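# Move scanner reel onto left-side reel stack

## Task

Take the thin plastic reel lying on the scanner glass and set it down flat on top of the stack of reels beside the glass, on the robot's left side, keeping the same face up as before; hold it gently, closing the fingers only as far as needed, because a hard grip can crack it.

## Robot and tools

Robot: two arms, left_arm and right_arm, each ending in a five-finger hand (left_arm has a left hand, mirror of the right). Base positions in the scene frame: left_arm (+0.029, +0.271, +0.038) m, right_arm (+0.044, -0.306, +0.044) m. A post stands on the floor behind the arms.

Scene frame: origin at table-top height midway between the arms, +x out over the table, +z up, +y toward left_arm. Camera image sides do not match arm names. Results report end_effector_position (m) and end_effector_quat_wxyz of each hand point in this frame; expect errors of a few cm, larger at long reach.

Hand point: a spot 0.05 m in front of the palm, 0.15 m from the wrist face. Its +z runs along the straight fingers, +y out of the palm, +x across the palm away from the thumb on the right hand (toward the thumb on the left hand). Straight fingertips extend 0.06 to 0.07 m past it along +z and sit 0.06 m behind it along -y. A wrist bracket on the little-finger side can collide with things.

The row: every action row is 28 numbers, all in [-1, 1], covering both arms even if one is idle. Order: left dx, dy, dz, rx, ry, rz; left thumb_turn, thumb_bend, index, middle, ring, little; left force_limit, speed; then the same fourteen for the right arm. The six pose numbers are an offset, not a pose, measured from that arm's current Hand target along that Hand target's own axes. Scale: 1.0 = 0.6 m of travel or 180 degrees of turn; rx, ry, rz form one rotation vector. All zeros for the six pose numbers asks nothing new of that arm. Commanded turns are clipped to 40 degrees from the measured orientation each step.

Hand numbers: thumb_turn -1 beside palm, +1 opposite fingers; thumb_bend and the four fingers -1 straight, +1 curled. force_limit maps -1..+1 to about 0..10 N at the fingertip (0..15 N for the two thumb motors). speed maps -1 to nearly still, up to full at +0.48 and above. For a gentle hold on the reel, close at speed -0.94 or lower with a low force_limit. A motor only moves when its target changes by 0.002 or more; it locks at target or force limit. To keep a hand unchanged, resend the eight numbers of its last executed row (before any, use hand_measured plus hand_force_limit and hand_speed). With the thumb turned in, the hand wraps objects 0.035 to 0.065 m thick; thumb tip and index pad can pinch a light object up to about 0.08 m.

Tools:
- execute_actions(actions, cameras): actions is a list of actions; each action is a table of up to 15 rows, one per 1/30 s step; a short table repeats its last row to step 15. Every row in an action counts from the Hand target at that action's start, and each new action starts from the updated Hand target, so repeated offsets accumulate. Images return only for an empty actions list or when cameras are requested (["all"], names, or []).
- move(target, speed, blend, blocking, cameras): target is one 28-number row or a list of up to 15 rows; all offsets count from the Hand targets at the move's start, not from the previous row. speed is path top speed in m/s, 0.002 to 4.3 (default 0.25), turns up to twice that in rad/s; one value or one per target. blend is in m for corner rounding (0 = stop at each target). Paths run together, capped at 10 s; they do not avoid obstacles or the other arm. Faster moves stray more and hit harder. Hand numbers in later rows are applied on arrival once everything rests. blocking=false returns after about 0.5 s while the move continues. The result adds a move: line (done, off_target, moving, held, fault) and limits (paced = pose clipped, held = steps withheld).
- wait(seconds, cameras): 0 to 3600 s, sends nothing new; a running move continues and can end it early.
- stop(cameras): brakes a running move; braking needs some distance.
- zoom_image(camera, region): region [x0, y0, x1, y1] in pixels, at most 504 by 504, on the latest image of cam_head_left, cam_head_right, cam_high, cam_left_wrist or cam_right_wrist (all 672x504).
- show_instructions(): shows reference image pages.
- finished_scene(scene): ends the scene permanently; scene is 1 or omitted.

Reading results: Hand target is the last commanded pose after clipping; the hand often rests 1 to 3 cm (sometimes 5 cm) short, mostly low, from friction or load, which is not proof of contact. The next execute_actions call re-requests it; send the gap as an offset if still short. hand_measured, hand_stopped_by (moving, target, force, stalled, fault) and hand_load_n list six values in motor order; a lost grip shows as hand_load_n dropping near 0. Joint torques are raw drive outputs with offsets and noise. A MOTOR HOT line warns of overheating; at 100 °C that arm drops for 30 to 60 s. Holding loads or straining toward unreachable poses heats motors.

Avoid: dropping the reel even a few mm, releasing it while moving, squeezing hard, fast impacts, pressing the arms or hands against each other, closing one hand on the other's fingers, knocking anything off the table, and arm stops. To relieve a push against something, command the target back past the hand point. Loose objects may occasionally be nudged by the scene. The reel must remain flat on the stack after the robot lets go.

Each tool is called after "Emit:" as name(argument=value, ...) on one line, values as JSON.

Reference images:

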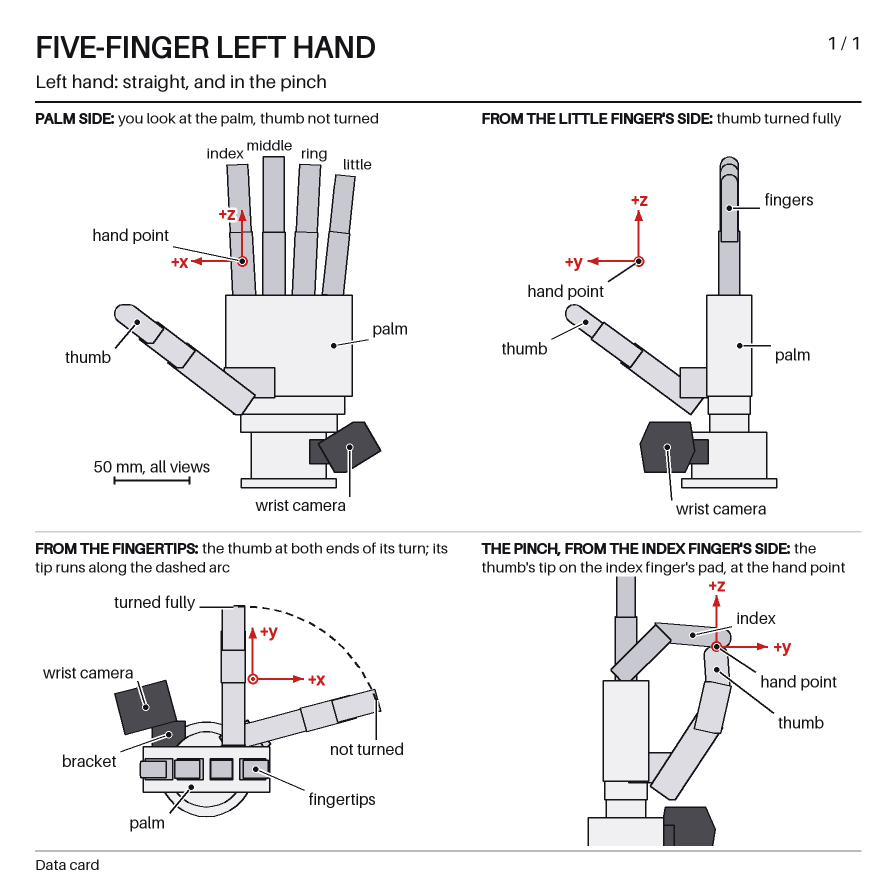

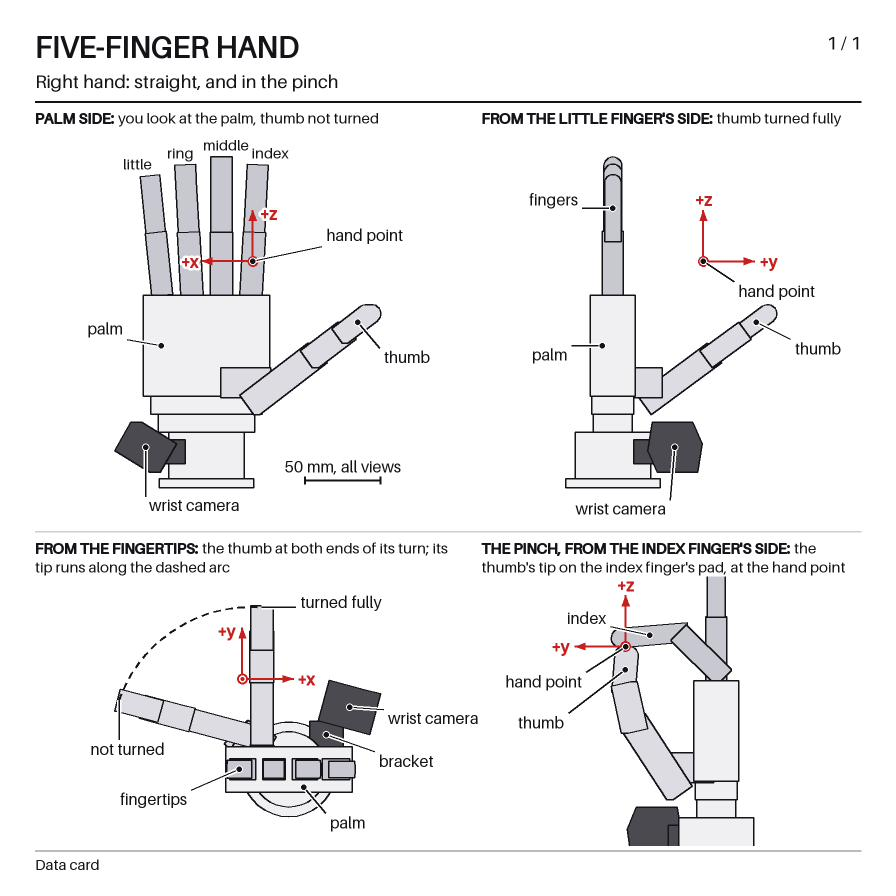

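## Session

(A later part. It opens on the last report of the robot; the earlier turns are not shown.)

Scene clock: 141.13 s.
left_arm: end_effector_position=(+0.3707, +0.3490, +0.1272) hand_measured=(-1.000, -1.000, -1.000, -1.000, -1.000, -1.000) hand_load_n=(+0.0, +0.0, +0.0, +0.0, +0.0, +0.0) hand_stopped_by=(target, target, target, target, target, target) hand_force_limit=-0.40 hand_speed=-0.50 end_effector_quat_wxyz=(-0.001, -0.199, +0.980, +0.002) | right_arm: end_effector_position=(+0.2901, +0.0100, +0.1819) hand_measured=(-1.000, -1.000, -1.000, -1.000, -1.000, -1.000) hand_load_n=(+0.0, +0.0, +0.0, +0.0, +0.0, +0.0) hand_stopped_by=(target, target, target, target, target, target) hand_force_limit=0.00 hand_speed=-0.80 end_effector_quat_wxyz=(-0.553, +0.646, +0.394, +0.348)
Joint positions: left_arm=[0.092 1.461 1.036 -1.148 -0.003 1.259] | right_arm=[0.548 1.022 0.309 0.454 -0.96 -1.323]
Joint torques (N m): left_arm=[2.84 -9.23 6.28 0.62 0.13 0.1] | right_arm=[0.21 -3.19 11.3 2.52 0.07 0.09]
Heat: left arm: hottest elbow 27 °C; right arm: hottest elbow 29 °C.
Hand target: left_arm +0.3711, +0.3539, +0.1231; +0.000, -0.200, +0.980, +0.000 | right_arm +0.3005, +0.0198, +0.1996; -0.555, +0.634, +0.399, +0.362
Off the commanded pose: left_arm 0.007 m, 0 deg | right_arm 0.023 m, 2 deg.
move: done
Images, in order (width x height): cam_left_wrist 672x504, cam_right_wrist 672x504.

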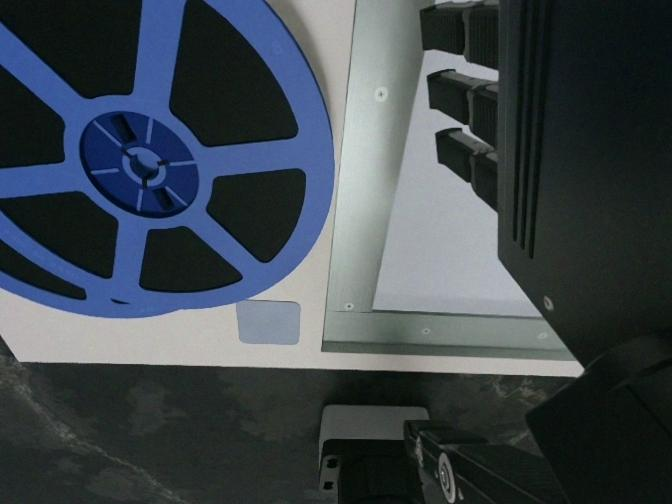

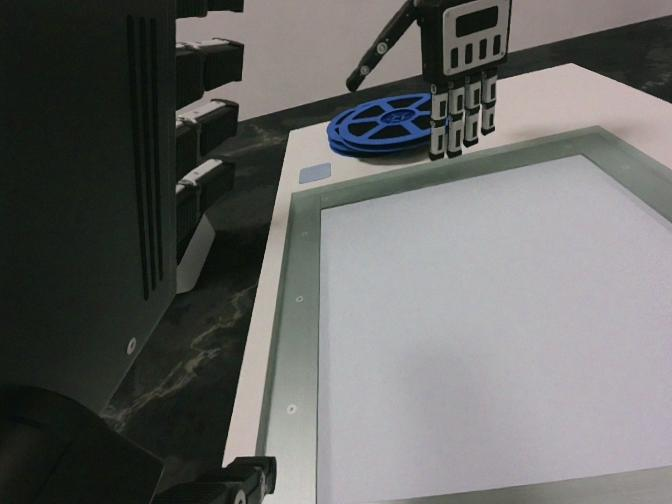

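Emit:
move(target=[[0,0,0.0133,0,0,0,-1,-1,-1,-1,-1,-1,-0.4,-0.5,0,0,0,0,0,0,-1,-1,-1,-1,-1,-1,0,-0.8],[0,0.0583,0.0133,0,0,0,-1,-1,-1,-1,-1,-1,-0.4,-0.5,0,0,0,0,0,0,-1,-1,-1,-1,-1,-1,0,-0.8]], speed=0.05, cameras=["cam_right_wrist","cam_left_wrist"])

Emit:
zoom_image(camera="cam_right_wrist", region=[320, 50, 480, 190])

Scene clock: 143.30 s.
left_arm: end_effector_position=(+0.3564, +0.3815, +0.1128) hand_measured=(-1.000, -1.000, -1.000, -1.000, -1.000, -1.000) hand_load_n=(+0.0, +0.0, +0.0, +0.0, +0.0, +0.0) hand_stopped_by=(target, target, target, target, target, target) hand_force_limit=-0.40 hand_speed=-0.50 end_effector_quat_wxyz=(-0.011, -0.199, +0.980, +0.002) | right_arm: end_effector_position=(+0.2901, +0.0100, +0.1819) hand_measured=(-1.000, -1.000, -1.000, -1.000, -1.000, -1.000) hand_load_n=(+0.0, +0.0, +0.0, -0.5, +0.0, +0.0) hand_stopped_by=(target, target, target, target, target, target) hand_force_limit=0.00 hand_speed=-0.80 end_effector_quat_wxyz=(-0.553, +0.646, +0.394, +0.348)
Joint positions: left_arm=[0.18 1.468 1 -1.125 -0.003 1.345] | right_arm=[0.548 1.022 0.309 0.454 -0.96 -1.323]
Joint torques (N m): left_arm=[2.78 -10.64 6.09 0.62 0.1 0.06] | right_arm=[0.21 -3.14 11.3 2.52 0.07 0.1]
Heat: left arm: hottest elbow 27 °C; right arm: hottest elbow 29 °C.
Hand target: left_arm +0.3574, +0.3862, +0.1150; +0.000, -0.200, +0.980, +0.000 | right_arm +0.3005, +0.0198, +0.1996; -0.555, +0.634, +0.399, +0.362
Off the commanded pose: left_arm 0.005 m, 1 deg | right_arm 0.023 m, 2 deg.
move: done
Images, in order (width x height): cam_left_wrist 672x504, cam_right_wrist 672x504.

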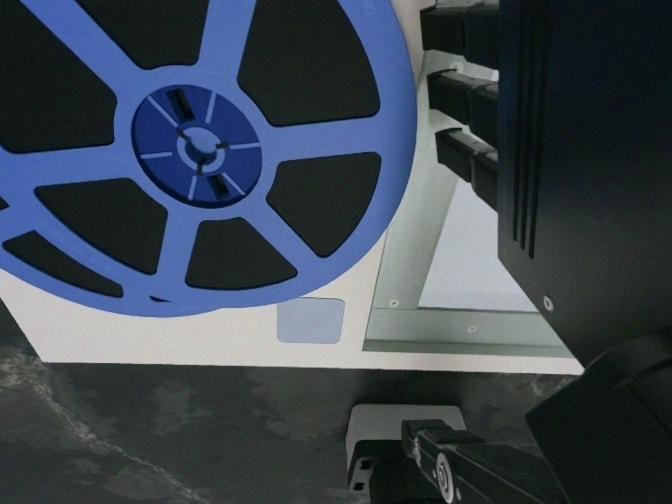

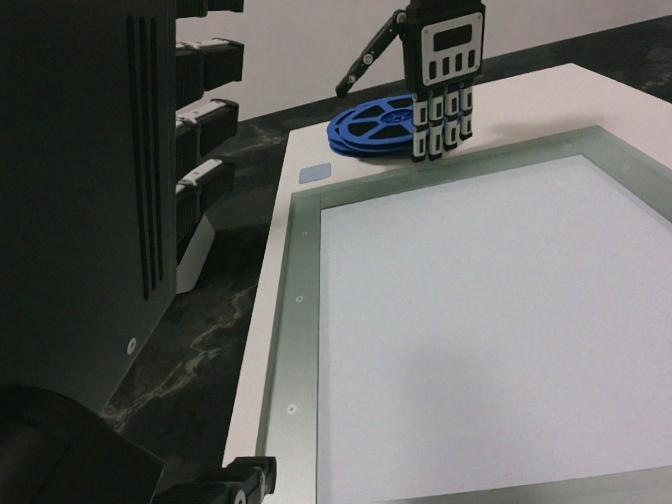

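Scaled by 3.150 from the camera's image (finer frame: 960x720).

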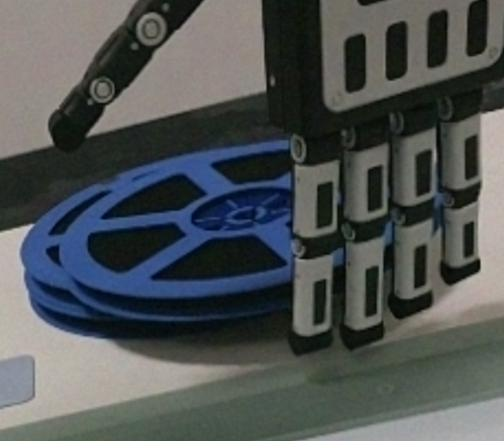

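Emit:
move(target=[[0,0.05,-0.005,0,0,0,-1,-1,-1,-1,-1,-1,-0.4,-0.5,0,0,0,0,0,0,-1,-1,-1,-1,-1,-1,0,-0.8]], speed=0.04, cameras=["cam_right_wrist","cam_left_wrist"])

Emit:
zoom_image(camera="cam_right_wrist", region=[320, 50, 480, 190])

Scene clock: 144.73 s.
left_arm: end_effector_position=(+0.3471, +0.4079, +0.1139) hand_measured=(-1.000, -1.000, -1.000, -1.000, -1.000, -1.000) hand_load_n=(+0.0, +0.0, +0.0, +0.0, +0.0, +0.0) hand_stopped_by=(target, target, target, target, target, target) hand_force_limit=-0.40 hand_speed=-0.50 end_effector_quat_wxyz=(-0.010, -0.198, +0.980, +0.000) | right_arm: end_effector_position=(+0.2901, +0.0100, +0.1819) hand_measured=(-1.000, -1.000, -1.000, -1.000, -1.000, -1.000) hand_load_n=(+0.0, +0.0, +0.0, -0.5, +0.0, +0.0) hand_stopped_by=(target, target, target, target, target, target) hand_force_limit=0.00 hand_speed=-0.80 end_effector_quat_wxyz=(-0.553, +0.646, +0.394, +0.348)
Joint positions: left_arm=[0.253 1.455 0.99 -1.125 0 1.421] | right_arm=[0.548 1.022 0.309 0.454 -0.96 -1.323]
Joint torques (N m): left_arm=[3.02 -10.75 6.12 0.39 0.03 0.07] | right_arm=[0.15 -3.19 11.28 2.52 0.07 0.09]
Heat: left arm: hottest elbow 27 °C; right arm: hottest elbow 29 °C.
Hand target: left_arm +0.3457, +0.4137, +0.1180; +0.000, -0.200, +0.980, +0.000 | right_arm +0.3005, +0.0198, +0.1996; -0.555, +0.634, +0.399, +0.362
Off the commanded pose: left_arm 0.007 m, 1 deg | right_arm 0.023 m, 2 deg.
move: done
Images, in order (width x height): cam_left_wrist 672x504, cam_right_wrist 672x504.

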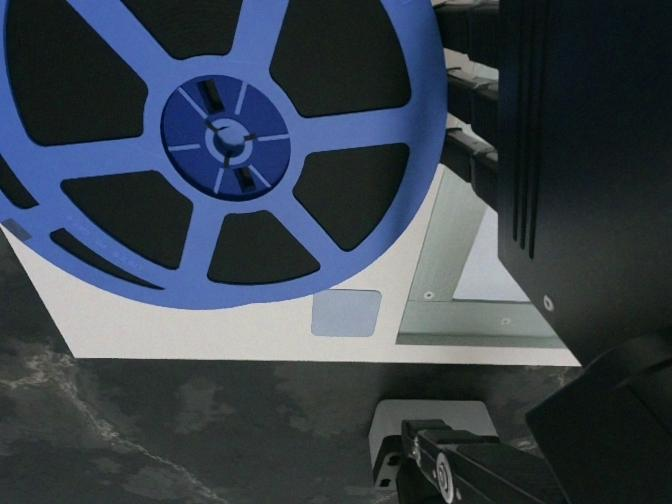

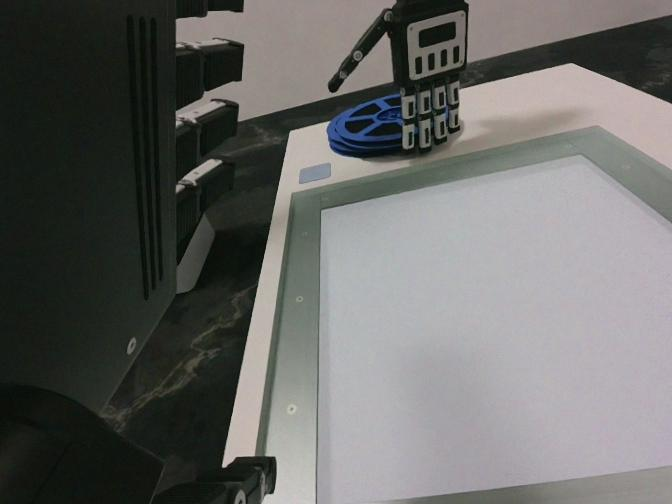

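Scaled by 3.150 from the camera's image (finer frame: 960x720).

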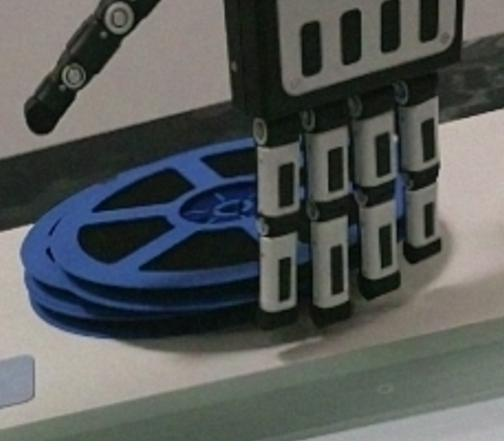

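Emit:
move(target=[[0,0.0417,0,0,0,0,-1,-1,-1,-1,-1,-1,-0.4,-0.5,0,0,0,0,0,0,-1,-1,-1,-1,-1,-1,0,-0.8]], speed=0.03, cameras=["cam_right_wrist","cam_left_wrist","cam_head_left"])

Emit:
zoom_image(camera="cam_right_wrist", region=[320, 50, 480, 190])

Emit:
zoom_image(camera="cam_head_left", region=[110, 160, 230, 270])

Scene clock: 146.40 s.
left_arm: end_effector_position=(+0.3384, +0.4305, +0.1144) hand_measured=(-1.000, -1.000, -1.000, -1.000, -1.000, -1.000) hand_load_n=(+0.0, +0.0, +0.0, +0.0, +0.0, +0.0) hand_stopped_by=(target, target, target, target, target, target) hand_force_limit=-0.40 hand_speed=-0.50 end_effector_quat_wxyz=(-0.009, -0.197, +0.980, -0.001) | right_arm: end_effector_position=(+0.2901, +0.0100, +0.1819) hand_measured=(-1.000, -1.000, -1.000, -1.000, -1.000, -1.000) hand_load_n=(+0.0, +0.0, +0.0, +0.0, +0.0, +0.0) hand_stopped_by=(target, target, target, target, target, target) hand_force_limit=0.00 hand_speed=-0.80 end_effector_quat_wxyz=(-0.553, +0.646, +0.394, +0.348)
Joint positions: left_arm=[0.317 1.448 0.984 -1.125 0.001 1.487] | right_arm=[0.548 1.022 0.309 0.454 -0.96 -1.323]
Joint torques (N m): left_arm=[3.08 -10.52 6.08 0.39 -0.01 0.07] | right_arm=[0.15 -3.19 11.29 2.52 0.07 0.09]
Heat: left arm: hottest elbow 27 °C; right arm: hottest elbow 29 °C.
Hand target: left_arm +0.3360, +0.4368, +0.1181; +0.000, -0.200, +0.980, +0.000 | right_arm +0.3005, +0.0198, +0.1996; -0.555, +0.634, +0.399, +0.362
Off the commanded pose: left_arm 0.008 m, 1 deg | right_arm 0.023 m, 2 deg.
move: done
Images, in order (width x height): cam_head_left 672x504, cam_left_wrist 672x504, cam_right_wrist 672x504.

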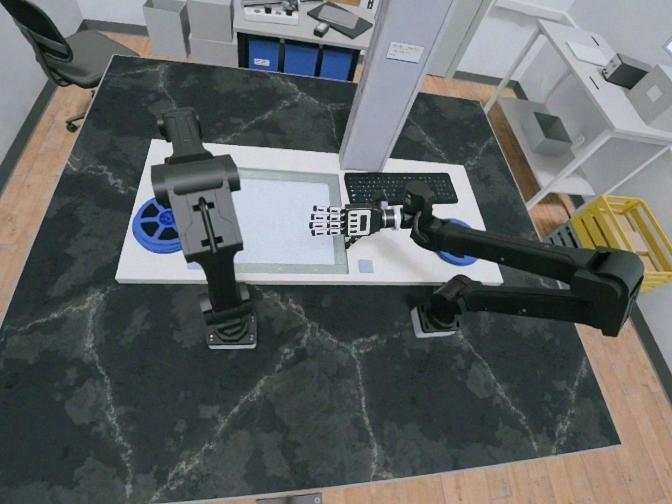

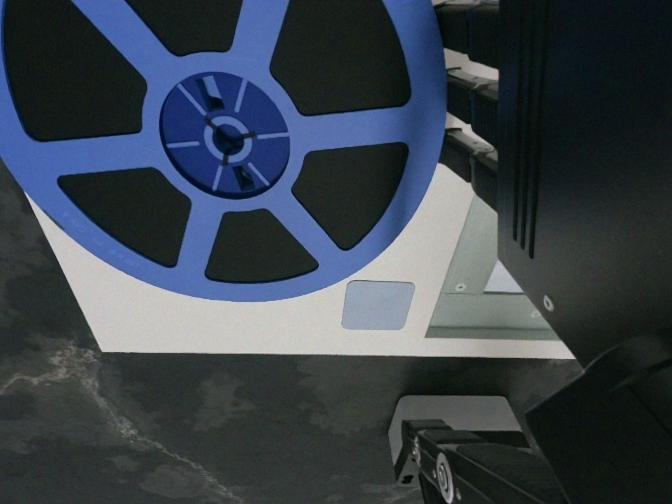

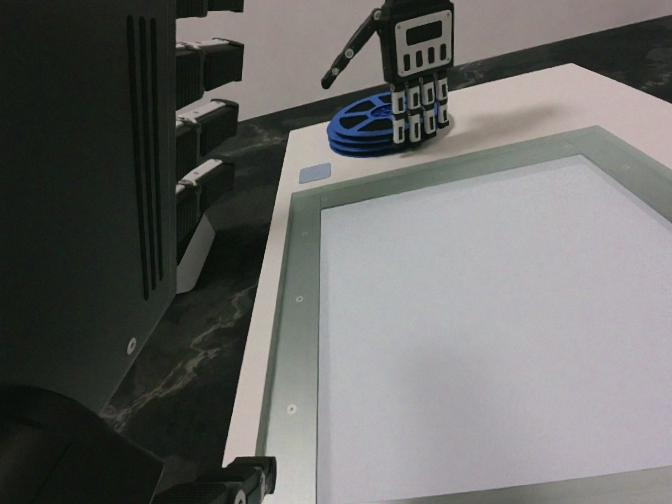

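Scaled by 3.150 from the camera's image (finer frame: 960x720).

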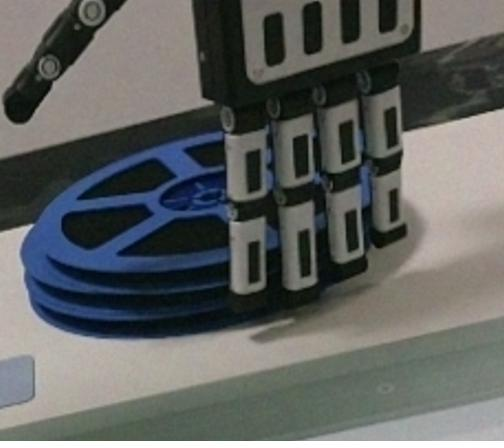

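Scaled by 4.200 from the camera's image (finer frame: 960x720).

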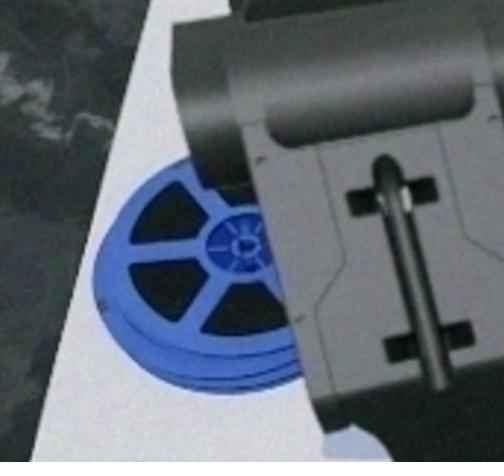

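Emit:
zoom_image(camera="cam_right_wrist", region=[320, 80, 410, 165])

Emit:
zoom_image(camera="cam_head_left", region=[125, 190, 205, 260])

Emit:
zoom_image(camera="cam_head_right", region=[140, 190, 240, 270])

Scaled by 5.600 from the camera's image (finer frame: 960x720).

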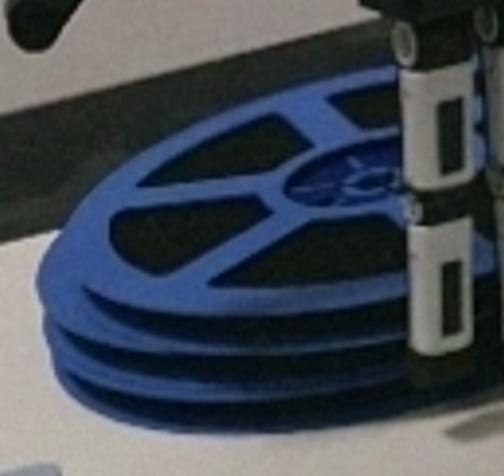

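Scaled by 6.300 from the camera's image (finer frame: 960x720).

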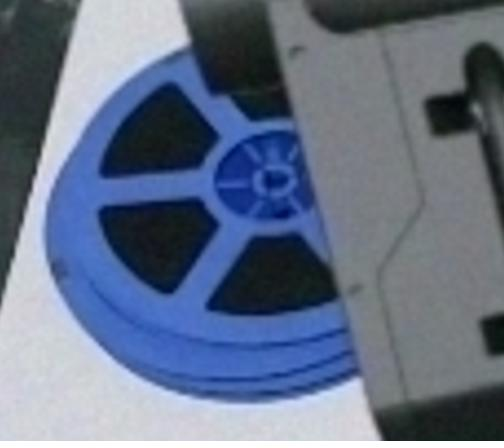

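This scene's latest camera images include none from cam_head_right. They are from: cam_head_left, cam_left_wrist, cam_right_wrist. cam_head_right's image comes with the result of a call that names it in "cameras".

Emit:
move(target=[[0,0.02,0,0,0,0,-1,-1,-1,-1,-1,-1,-0.4,-0.5,0,0,0,0,0,0,-1,-1,-1,-1,-1,-1,0,-0.8]], speed=0.03, cameras=["cam_right_wrist","cam_left_wrist","cam_head_left"])

Emit:
zoom_image(camera="cam_right_wrist", region=[320, 80, 410, 165])

Emit:
zoom_image(camera="cam_head_left", region=[125, 190, 205, 260])

Scene clock: 148.20 s.
left_arm: end_effector_position=(+0.3347, +0.4415, +0.1146) hand_measured=(-1.000, -1.000, -1.000, -1.000, -1.000, -1.000) hand_load_n=(+0.0, +0.0, +0.0, +0.0, +0.0, +0.0) hand_stopped_by=(target, target, target, target, target, target) hand_force_limit=-0.40 hand_speed=-0.50 end_effector_quat_wxyz=(-0.008, -0.197, +0.980, -0.002) | right_arm: end_effector_position=(+0.2901, +0.0100, +0.1819) hand_measured=(-1.000, -1.000, -1.000, -1.000, -1.000, -1.000) hand_load_n=(+0.0, +0.0, +0.0, +0.0, +0.0, +0.0) hand_stopped_by=(target, target, target, target, target, target) hand_force_limit=0.00 hand_speed=-0.80 end_effector_quat_wxyz=(-0.553, +0.646, +0.394, +0.348)
Joint positions: left_arm=[0.348 1.447 0.984 -1.125 0.002 1.518] | right_arm=[0.548 1.022 0.309 0.454 -0.96 -1.323]
Joint torques (N m): left_arm=[3.14 -10.58 5.94 0.4 -0.06 0.09] | right_arm=[0.21 -3.14 11.29 2.52 0.07 0.09]
Heat: left arm: hottest elbow 27 °C; right arm: hottest elbow 29 °C.
Hand target: left_arm +0.3313, +0.4478, +0.1181; +0.000, -0.200, +0.980, +0.000 | right_arm +0.3005, +0.0198, +0.1996; -0.555, +0.634, +0.399, +0.362
Off the commanded pose: left_arm 0.008 m, 1 deg | right_arm 0.023 m, 2 deg.
move: done
Images, in order (width x height): cam_head_left 672x504, cam_left_wrist 672x504, cam_right_wrist 672x504.

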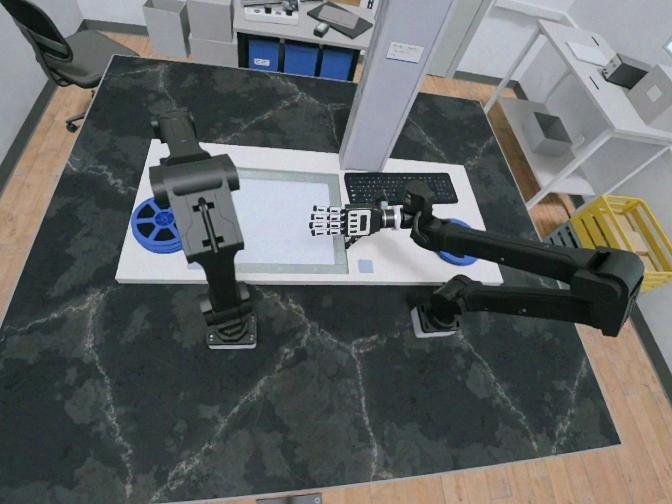

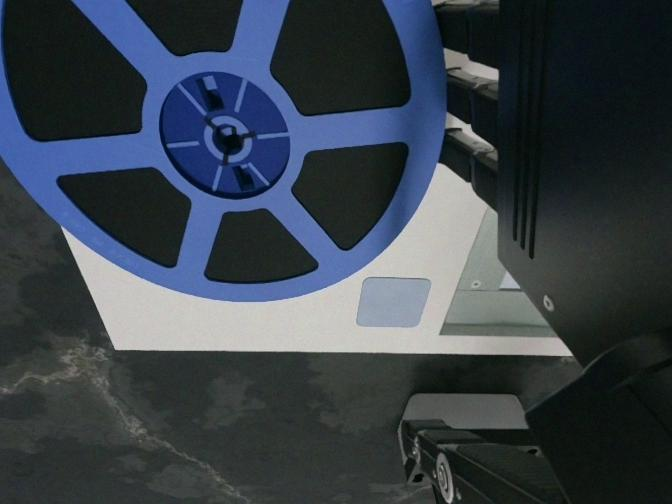

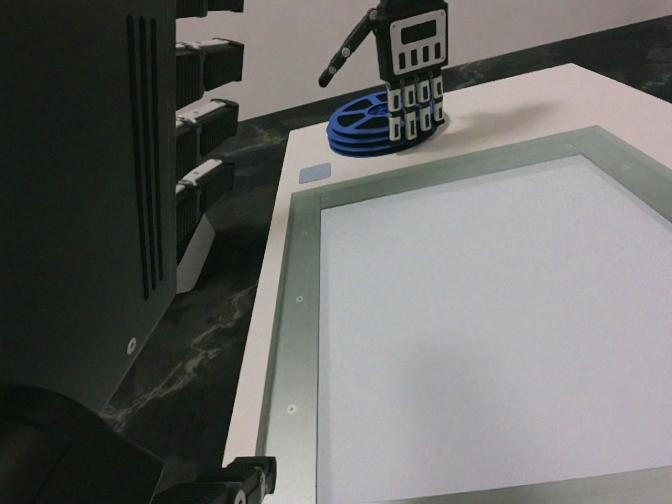

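Scaled by 5.600 from the camera's image (finer frame: 960x720).

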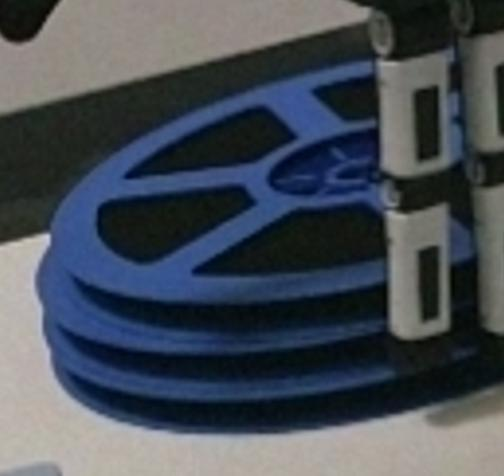

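Scaled by 6.300 from the camera's image (finer frame: 960x720).

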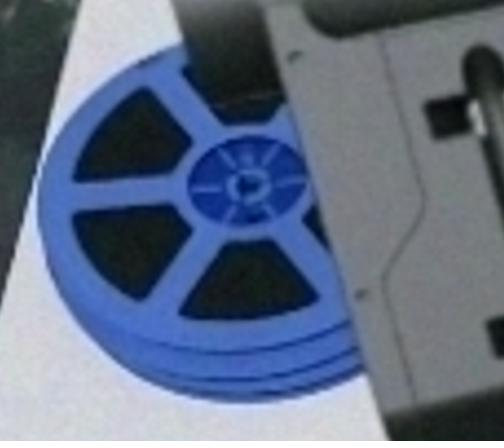

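Emit:
move(target=[[0,-0.05,0,0,0,0,-1,-1,-1,-1,-1,-1,-0.4,-0.5,0,0,0,0,0,0,-1,-1,-1,-1,-1,-1,0,-0.8],[0,-0.05,-0.125,0,0,0,-1,-1,-1,-1,-1,-1,-0.4,-0.5,0,0,0,0,0,0,-1,-1,-1,-1,-1,-1,0,-0.8],[-0.1585,-0.0582,-0.125,0,0,-0.372,-1,-1,-1,-1,-1,-1,-0.4,-0.5,0,0,0,0,0,0,-1,-1,-1,-1,-1,-1,0,-0.8]], speed=[0.06,0.1,0.15], cameras=["all"])

Emit:
zoom_image(camera="cam_right_wrist", region=[320, 80, 470, 165])

Emit:
zoom_image(camera="cam_head_left", region=[120, 180, 220, 270])

Emit:
zoom_image(camera="cam_high", region=[380, 120, 480, 220])

Emit:
zoom_image(camera="cam_head_right", region=[140, 180, 240, 270])

Scene clock: 155.43 s.
left_arm: end_effector_position=(+0.4209, +0.4414, +0.1808) hand_measured=(-1.000, -1.000, -1.000, -1.000, -1.000, -1.000) hand_load_n=(+0.0, +0.0, +0.0, +0.0, +0.0, +0.0) hand_stopped_by=(target, target, target, target, target, target) hand_force_limit=-0.40 hand_speed=-0.50 end_effector_quat_wxyz=(+0.014, +0.698, -0.716, -0.004) | right_arm: end_effector_position=(+0.2901, +0.0100, +0.1819) hand_measured=(-1.000, -1.000, -1.000, -1.000, -1.000, -1.000) hand_load_n=(+0.0, +0.0, +0.0, +0.0, +0.0, +0.0) hand_stopped_by=(target, target, target, target, target, target) hand_force_limit=0.00 hand_speed=-0.80 end_effector_quat_wxyz=(-0.553, +0.646, +0.394, +0.348)
Joint positions: left_arm=[0.422 1.683 1.444 -1.36 0.002 0.444] | right_arm=[0.548 1.022 0.309 0.454 -0.96 -1.323]
Joint torques (N m): left_arm=[2.78 -12.92 10.85 -0.28 -0.03 -0.18] | right_arm=[0.21 -3.19 11.29 2.52 0.07 0.09]
Heat: left arm: hottest elbow 27 °C; right arm: hottest elbow 29 °C.
Hand target: left_arm +0.4325, +0.4529, +0.1930; +0.000, +0.707, -0.707, +0.000 | right_arm +0.3005, +0.0198, +0.1996; -0.555, +0.634, +0.399, +0.362
Off the commanded pose: left_arm 0.020 m, 2 deg | right_arm 0.023 m, 2 deg.
move: off_target (left_arm)

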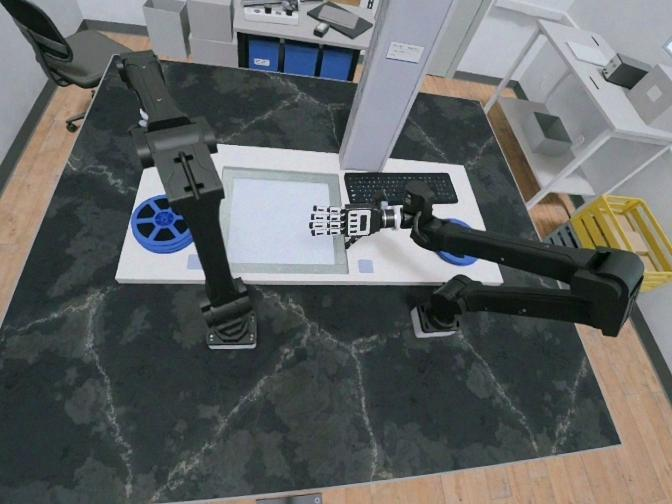

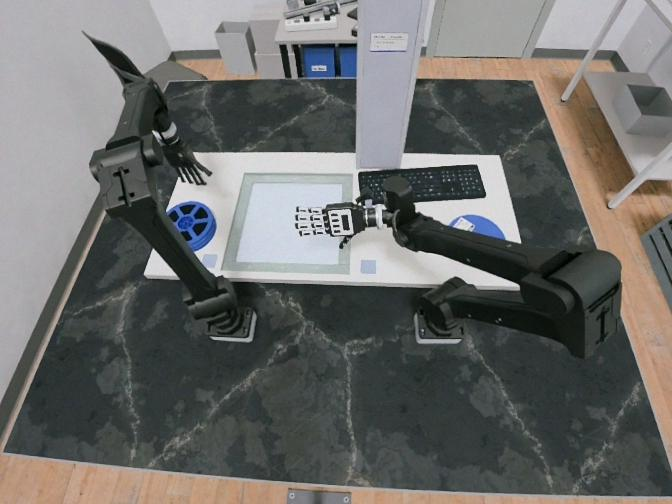

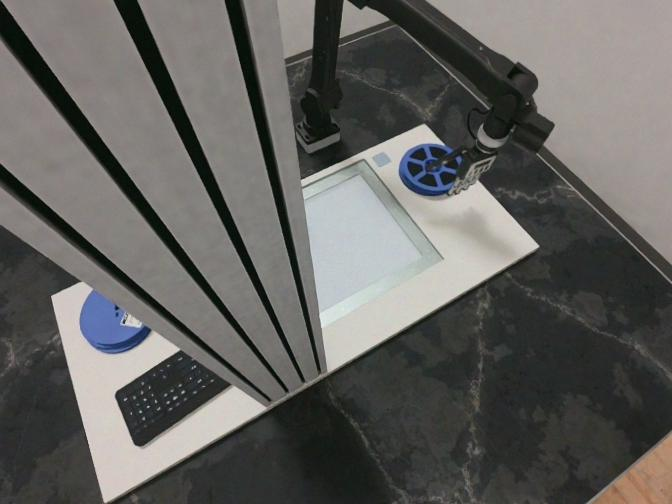

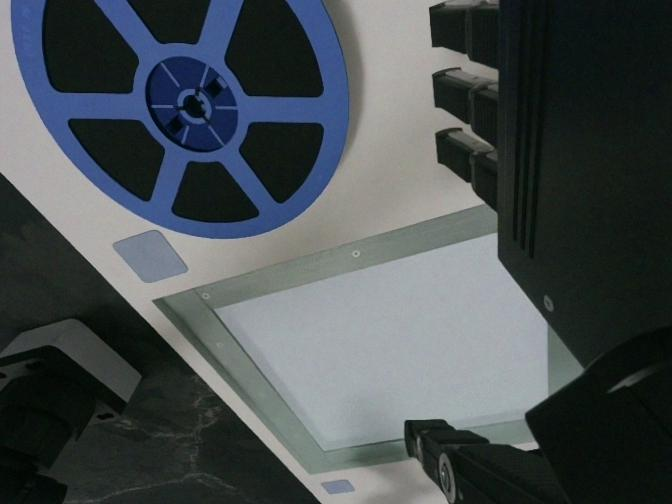

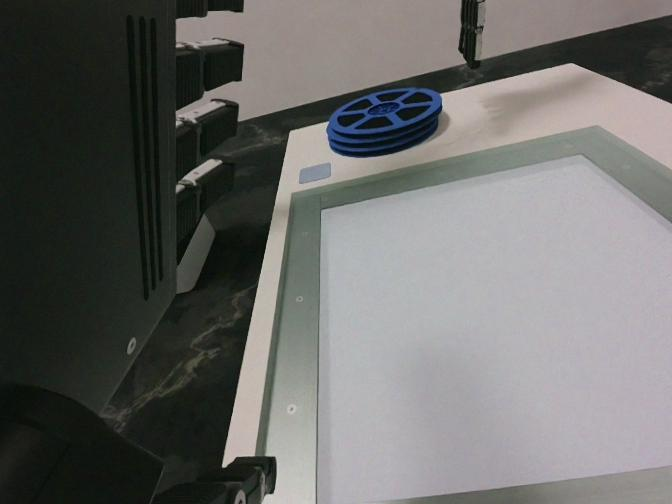

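Scaled by 3.360 from the camera's image (finer frame: 960x720).

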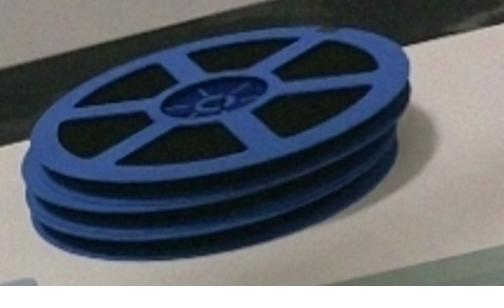

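Scaled by 5.040 from the camera's image (finer frame: 960x720).

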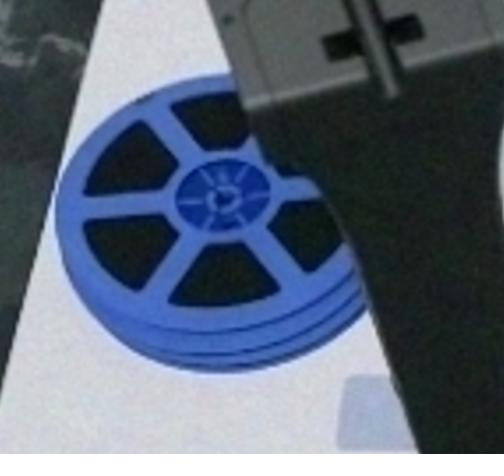

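Scaled by 5.040 from the camera's image (finer frame: 960x720).

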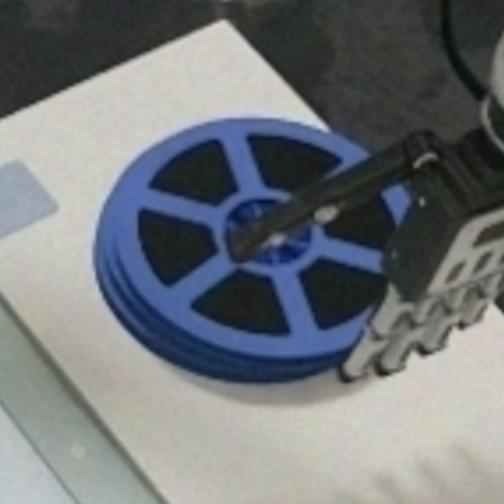

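Scaled by 5.040 from the camera's image (finer frame: 960x720).

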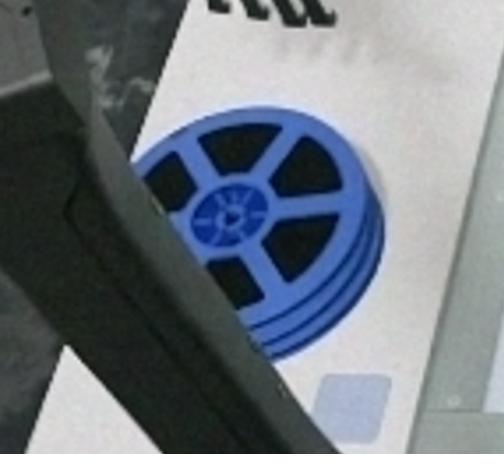

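Emit:
move(target=[[-0.0083,0.0083,0.1283,0,0,0,-1,-1,-1,-1,-1,-1,-0.4,-0.5,0,0,0,0,0,0,-1,-1,-1,-1,-1,-1,0,-0.8]], speed=0.06, cameras=["cam_right_wrist","cam_left_wrist","cam_high"])

Emit:
zoom_image(camera="cam_right_wrist", region=[320, 30, 500, 165])

Scene clock: 158.10 s.
left_arm: end_effector_position=(+0.4295, +0.4507, +0.1209) hand_measured=(-1.000, -1.000, -1.000, -1.000, -1.000, -1.000) hand_load_n=(+0.0, +0.0, +0.0, +0.0, +0.0, +0.0) hand_stopped_by=(target, target, target, target, target, target) hand_force_limit=-0.40 hand_speed=-0.50 end_effector_quat_wxyz=(+0.001, +0.702, -0.712, +0.001) | right_arm: end_effector_position=(+0.2901, +0.0100, +0.1819) hand_measured=(-1.000, -1.000, -1.000, -1.000, -1.000, -1.000) hand_load_n=(+0.0, +0.0, -0.5, +0.0, -0.5, +0.0) hand_stopped_by=(target, target, target, target, target, target) hand_force_limit=0.00 hand_speed=-0.80 end_effector_quat_wxyz=(-0.553, +0.646, +0.394, +0.348)
Joint positions: left_arm=[0.433 1.74 1.36 -1.192 0.002 0.443] | right_arm=[0.548 1.022 0.309 0.454 -0.96 -1.323]
Joint torques (N m): left_arm=[3.08 -13.51 6.42 0.61 -0.03 -0.05] | right_arm=[0.21 -3.19 11.29 2.52 0.07 0.09]
Heat: left arm: hottest elbow 27 °C; right arm: hottest elbow 29 °C.
Hand target: left_arm +0.4275, +0.4579, +0.1161; +0.000, +0.707, -0.707, +0.000 | right_arm +0.3005, +0.0198, +0.1996; -0.555, +0.634, +0.399, +0.362
Off the commanded pose: left_arm 0.009 m, 1 deg | right_arm 0.023 m, 2 deg.
move: done
Images, in order (width x height): cam_high 672x504, cam_left_wrist 672x504, cam_right_wrist 672x504.

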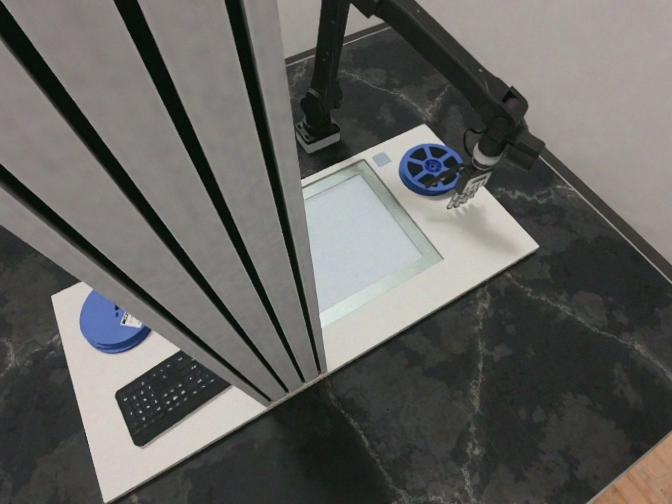

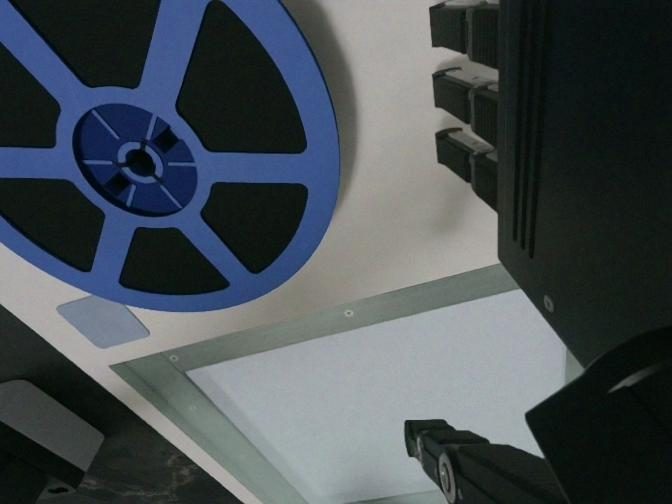

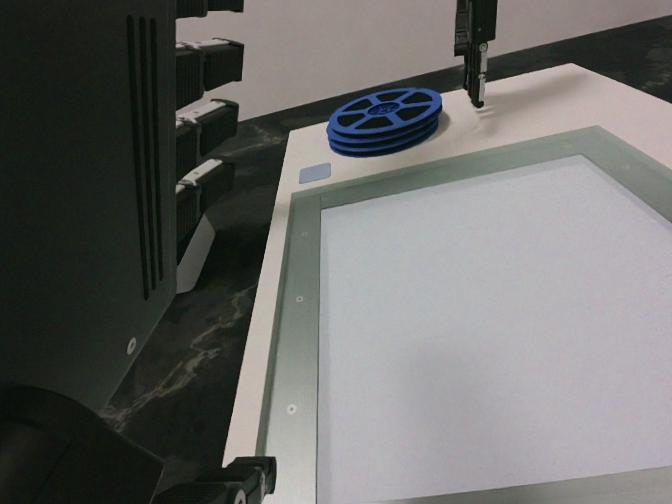

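Scaled by 2.800 from the camera's image (finer frame: 960x720).

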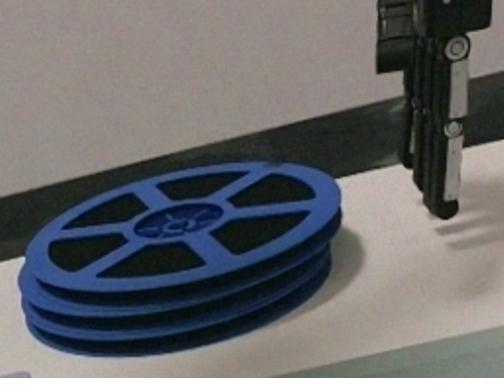

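Emit:
move(target=[[0,0.058,0.003,0,0,0,-1,-1,-1,-1,-1,-1,-0.4,-0.5,0,0,0,0,0,0,-1,-1,-1,-1,-1,-1,0,-0.8]], speed=0.04, cameras=["cam_right_wrist","cam_left_wrist"])

Emit:
zoom_image(camera="cam_right_wrist", region=[320, 50, 480, 165])

Scene clock: 159.63 s.
left_arm: end_effector_position=(+0.3946, +0.4507, +0.1100) hand_measured=(-1.000, -1.000, -1.000, -1.000, -1.000, -1.000) hand_load_n=(+0.0, +0.0, +0.0, +0.0, +0.0, +0.0) hand_stopped_by=(target, target, target, target, target, target) hand_force_limit=-0.40 hand_speed=-0.50 end_effector_quat_wxyz=(+0.012, +0.706, -0.708, -0.003) | right_arm: end_effector_position=(+0.2901, +0.0100, +0.1819) hand_measured=(-1.000, -1.000, -1.000, -1.000, -1.000, -1.000) hand_load_n=(+0.0, +0.0, +0.0, +0.0, +0.0, +0.0) hand_stopped_by=(target, target, target, target, target, target) hand_force_limit=0.00 hand_speed=-0.80 end_effector_quat_wxyz=(-0.553, +0.646, +0.394, +0.348)
Joint positions: left_arm=[0.465 1.692 1.259 -1.163 0.002 0.464] | right_arm=[0.548 1.022 0.309 0.454 -0.96 -1.323]
Joint torques (N m): left_arm=[2.84 -14.62 6.08 0.57 -0.03 0.07] | right_arm=[0.21 -3.19 11.29 2.52 0.07 0.09]
Heat: left arm: hottest elbow 27 °C; right arm: hottest elbow 29 °C.
Hand target: left_arm +0.3926, +0.4579, +0.1143; +0.000, +0.707, -0.707, +0.000 | right_arm +0.3005, +0.0198, +0.1996; -0.555, +0.634, +0.399, +0.362
Off the commanded pose: left_arm 0.009 m, 1 deg | right_arm 0.023 m, 2 deg.
move: done
Images, in order (width x height): cam_left_wrist 672x504, cam_right_wrist 672x504.

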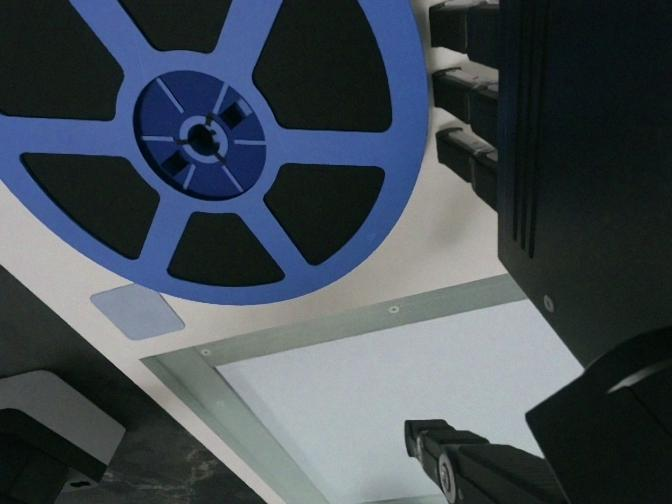

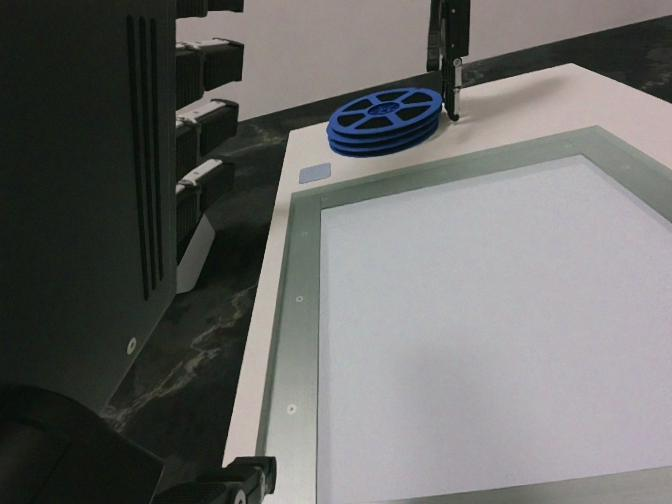

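Scaled by 3.150 from the camera's image (finer frame: 960x720).

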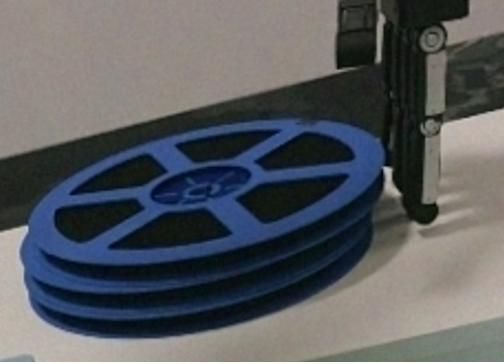

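Emit:
move(target=[[0,0.0167,-0.006,0,0,0,-1,-1,-1,-1,-1,-1,-0.4,-0.5,0,0,0,0,0,0,-1,-1,-1,-1,-1,-1,0,-0.8]], speed=0.03, cameras=["cam_right_wrist","cam_left_wrist"])

Emit:
zoom_image(camera="cam_right_wrist", region=[320, 80, 470, 165])

Scene clock: 160.50 s.
left_arm: end_effector_position=(+0.3858, +0.4510, +0.1129) hand_measured=(-1.000, -1.000, -1.000, -1.000, -1.000, -1.000) hand_load_n=(+0.0, +0.0, +0.0, +0.0, +0.0, +0.0) hand_stopped_by=(target, target, target, target, target, target) hand_force_limit=-0.40 hand_speed=-0.50 end_effector_quat_wxyz=(+0.010, +0.706, -0.708, -0.002) | right_arm: end_effector_position=(+0.2901, +0.0100, +0.1819) hand_measured=(-1.000, -1.000, -1.000, -1.000, -1.000, -1.000) hand_load_n=(+0.0, +0.0, +0.0, +0.0, +0.0, +0.0) hand_stopped_by=(target, target, target, target, target, target) hand_force_limit=0.00 hand_speed=-0.80 end_effector_quat_wxyz=(-0.553, +0.646, +0.394, +0.348)
Joint positions: left_arm=[0.474 1.668 1.237 -1.161 0.002 0.473] | right_arm=[0.548 1.022 0.309 0.454 -0.96 -1.323]
Joint torques (N m): left_arm=[3.02 -14.27 6.09 0.43 -0.03 0.05] | right_arm=[0.21 -3.19 11.28 2.52 0.07 0.09]
Heat: left arm: hottest elbow 27 °C; right arm: hottest elbow 29 °C.
Hand target: left_arm +0.3827, +0.4579, +0.1179; +0.000, +0.707, -0.707, +0.000 | right_arm +0.3005, +0.0198, +0.1996; -0.555, +0.634, +0.399, +0.362
Off the commanded pose: left_arm 0.009 m, 1 deg | right_arm 0.023 m, 2 deg.
move: done
Images, in order (width x height): cam_left_wrist 672x504, cam_right_wrist 672x504.

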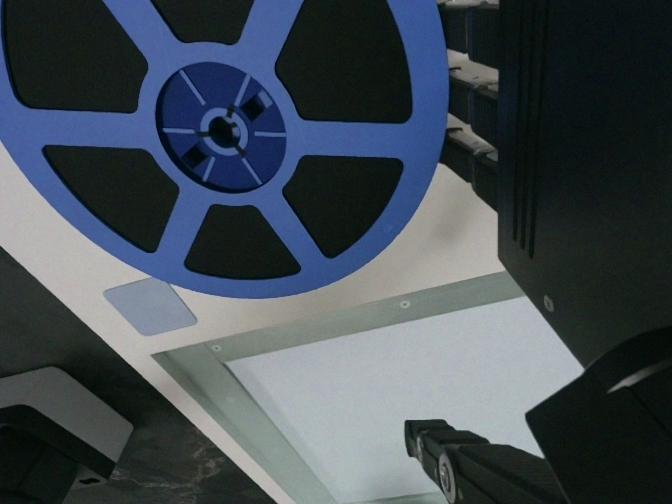

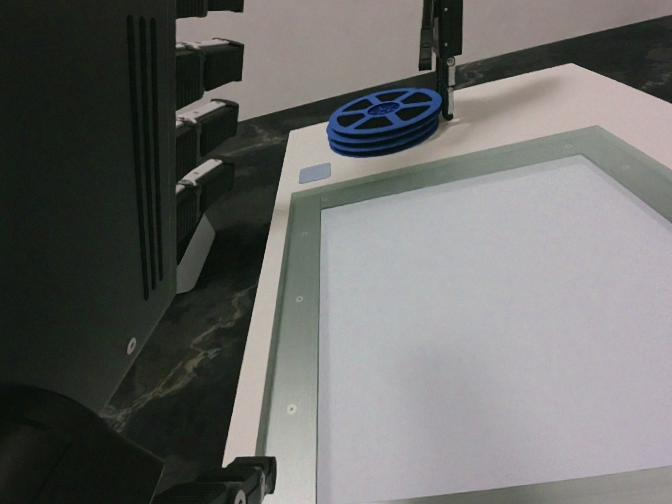

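Scaled by 3.360 from the camera's image (finer frame: 960x720).

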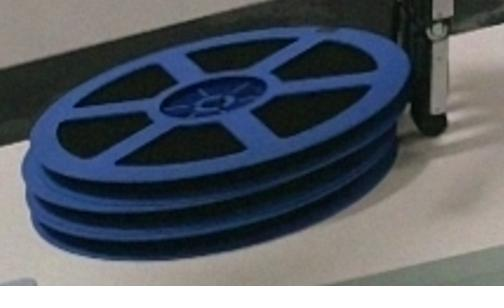

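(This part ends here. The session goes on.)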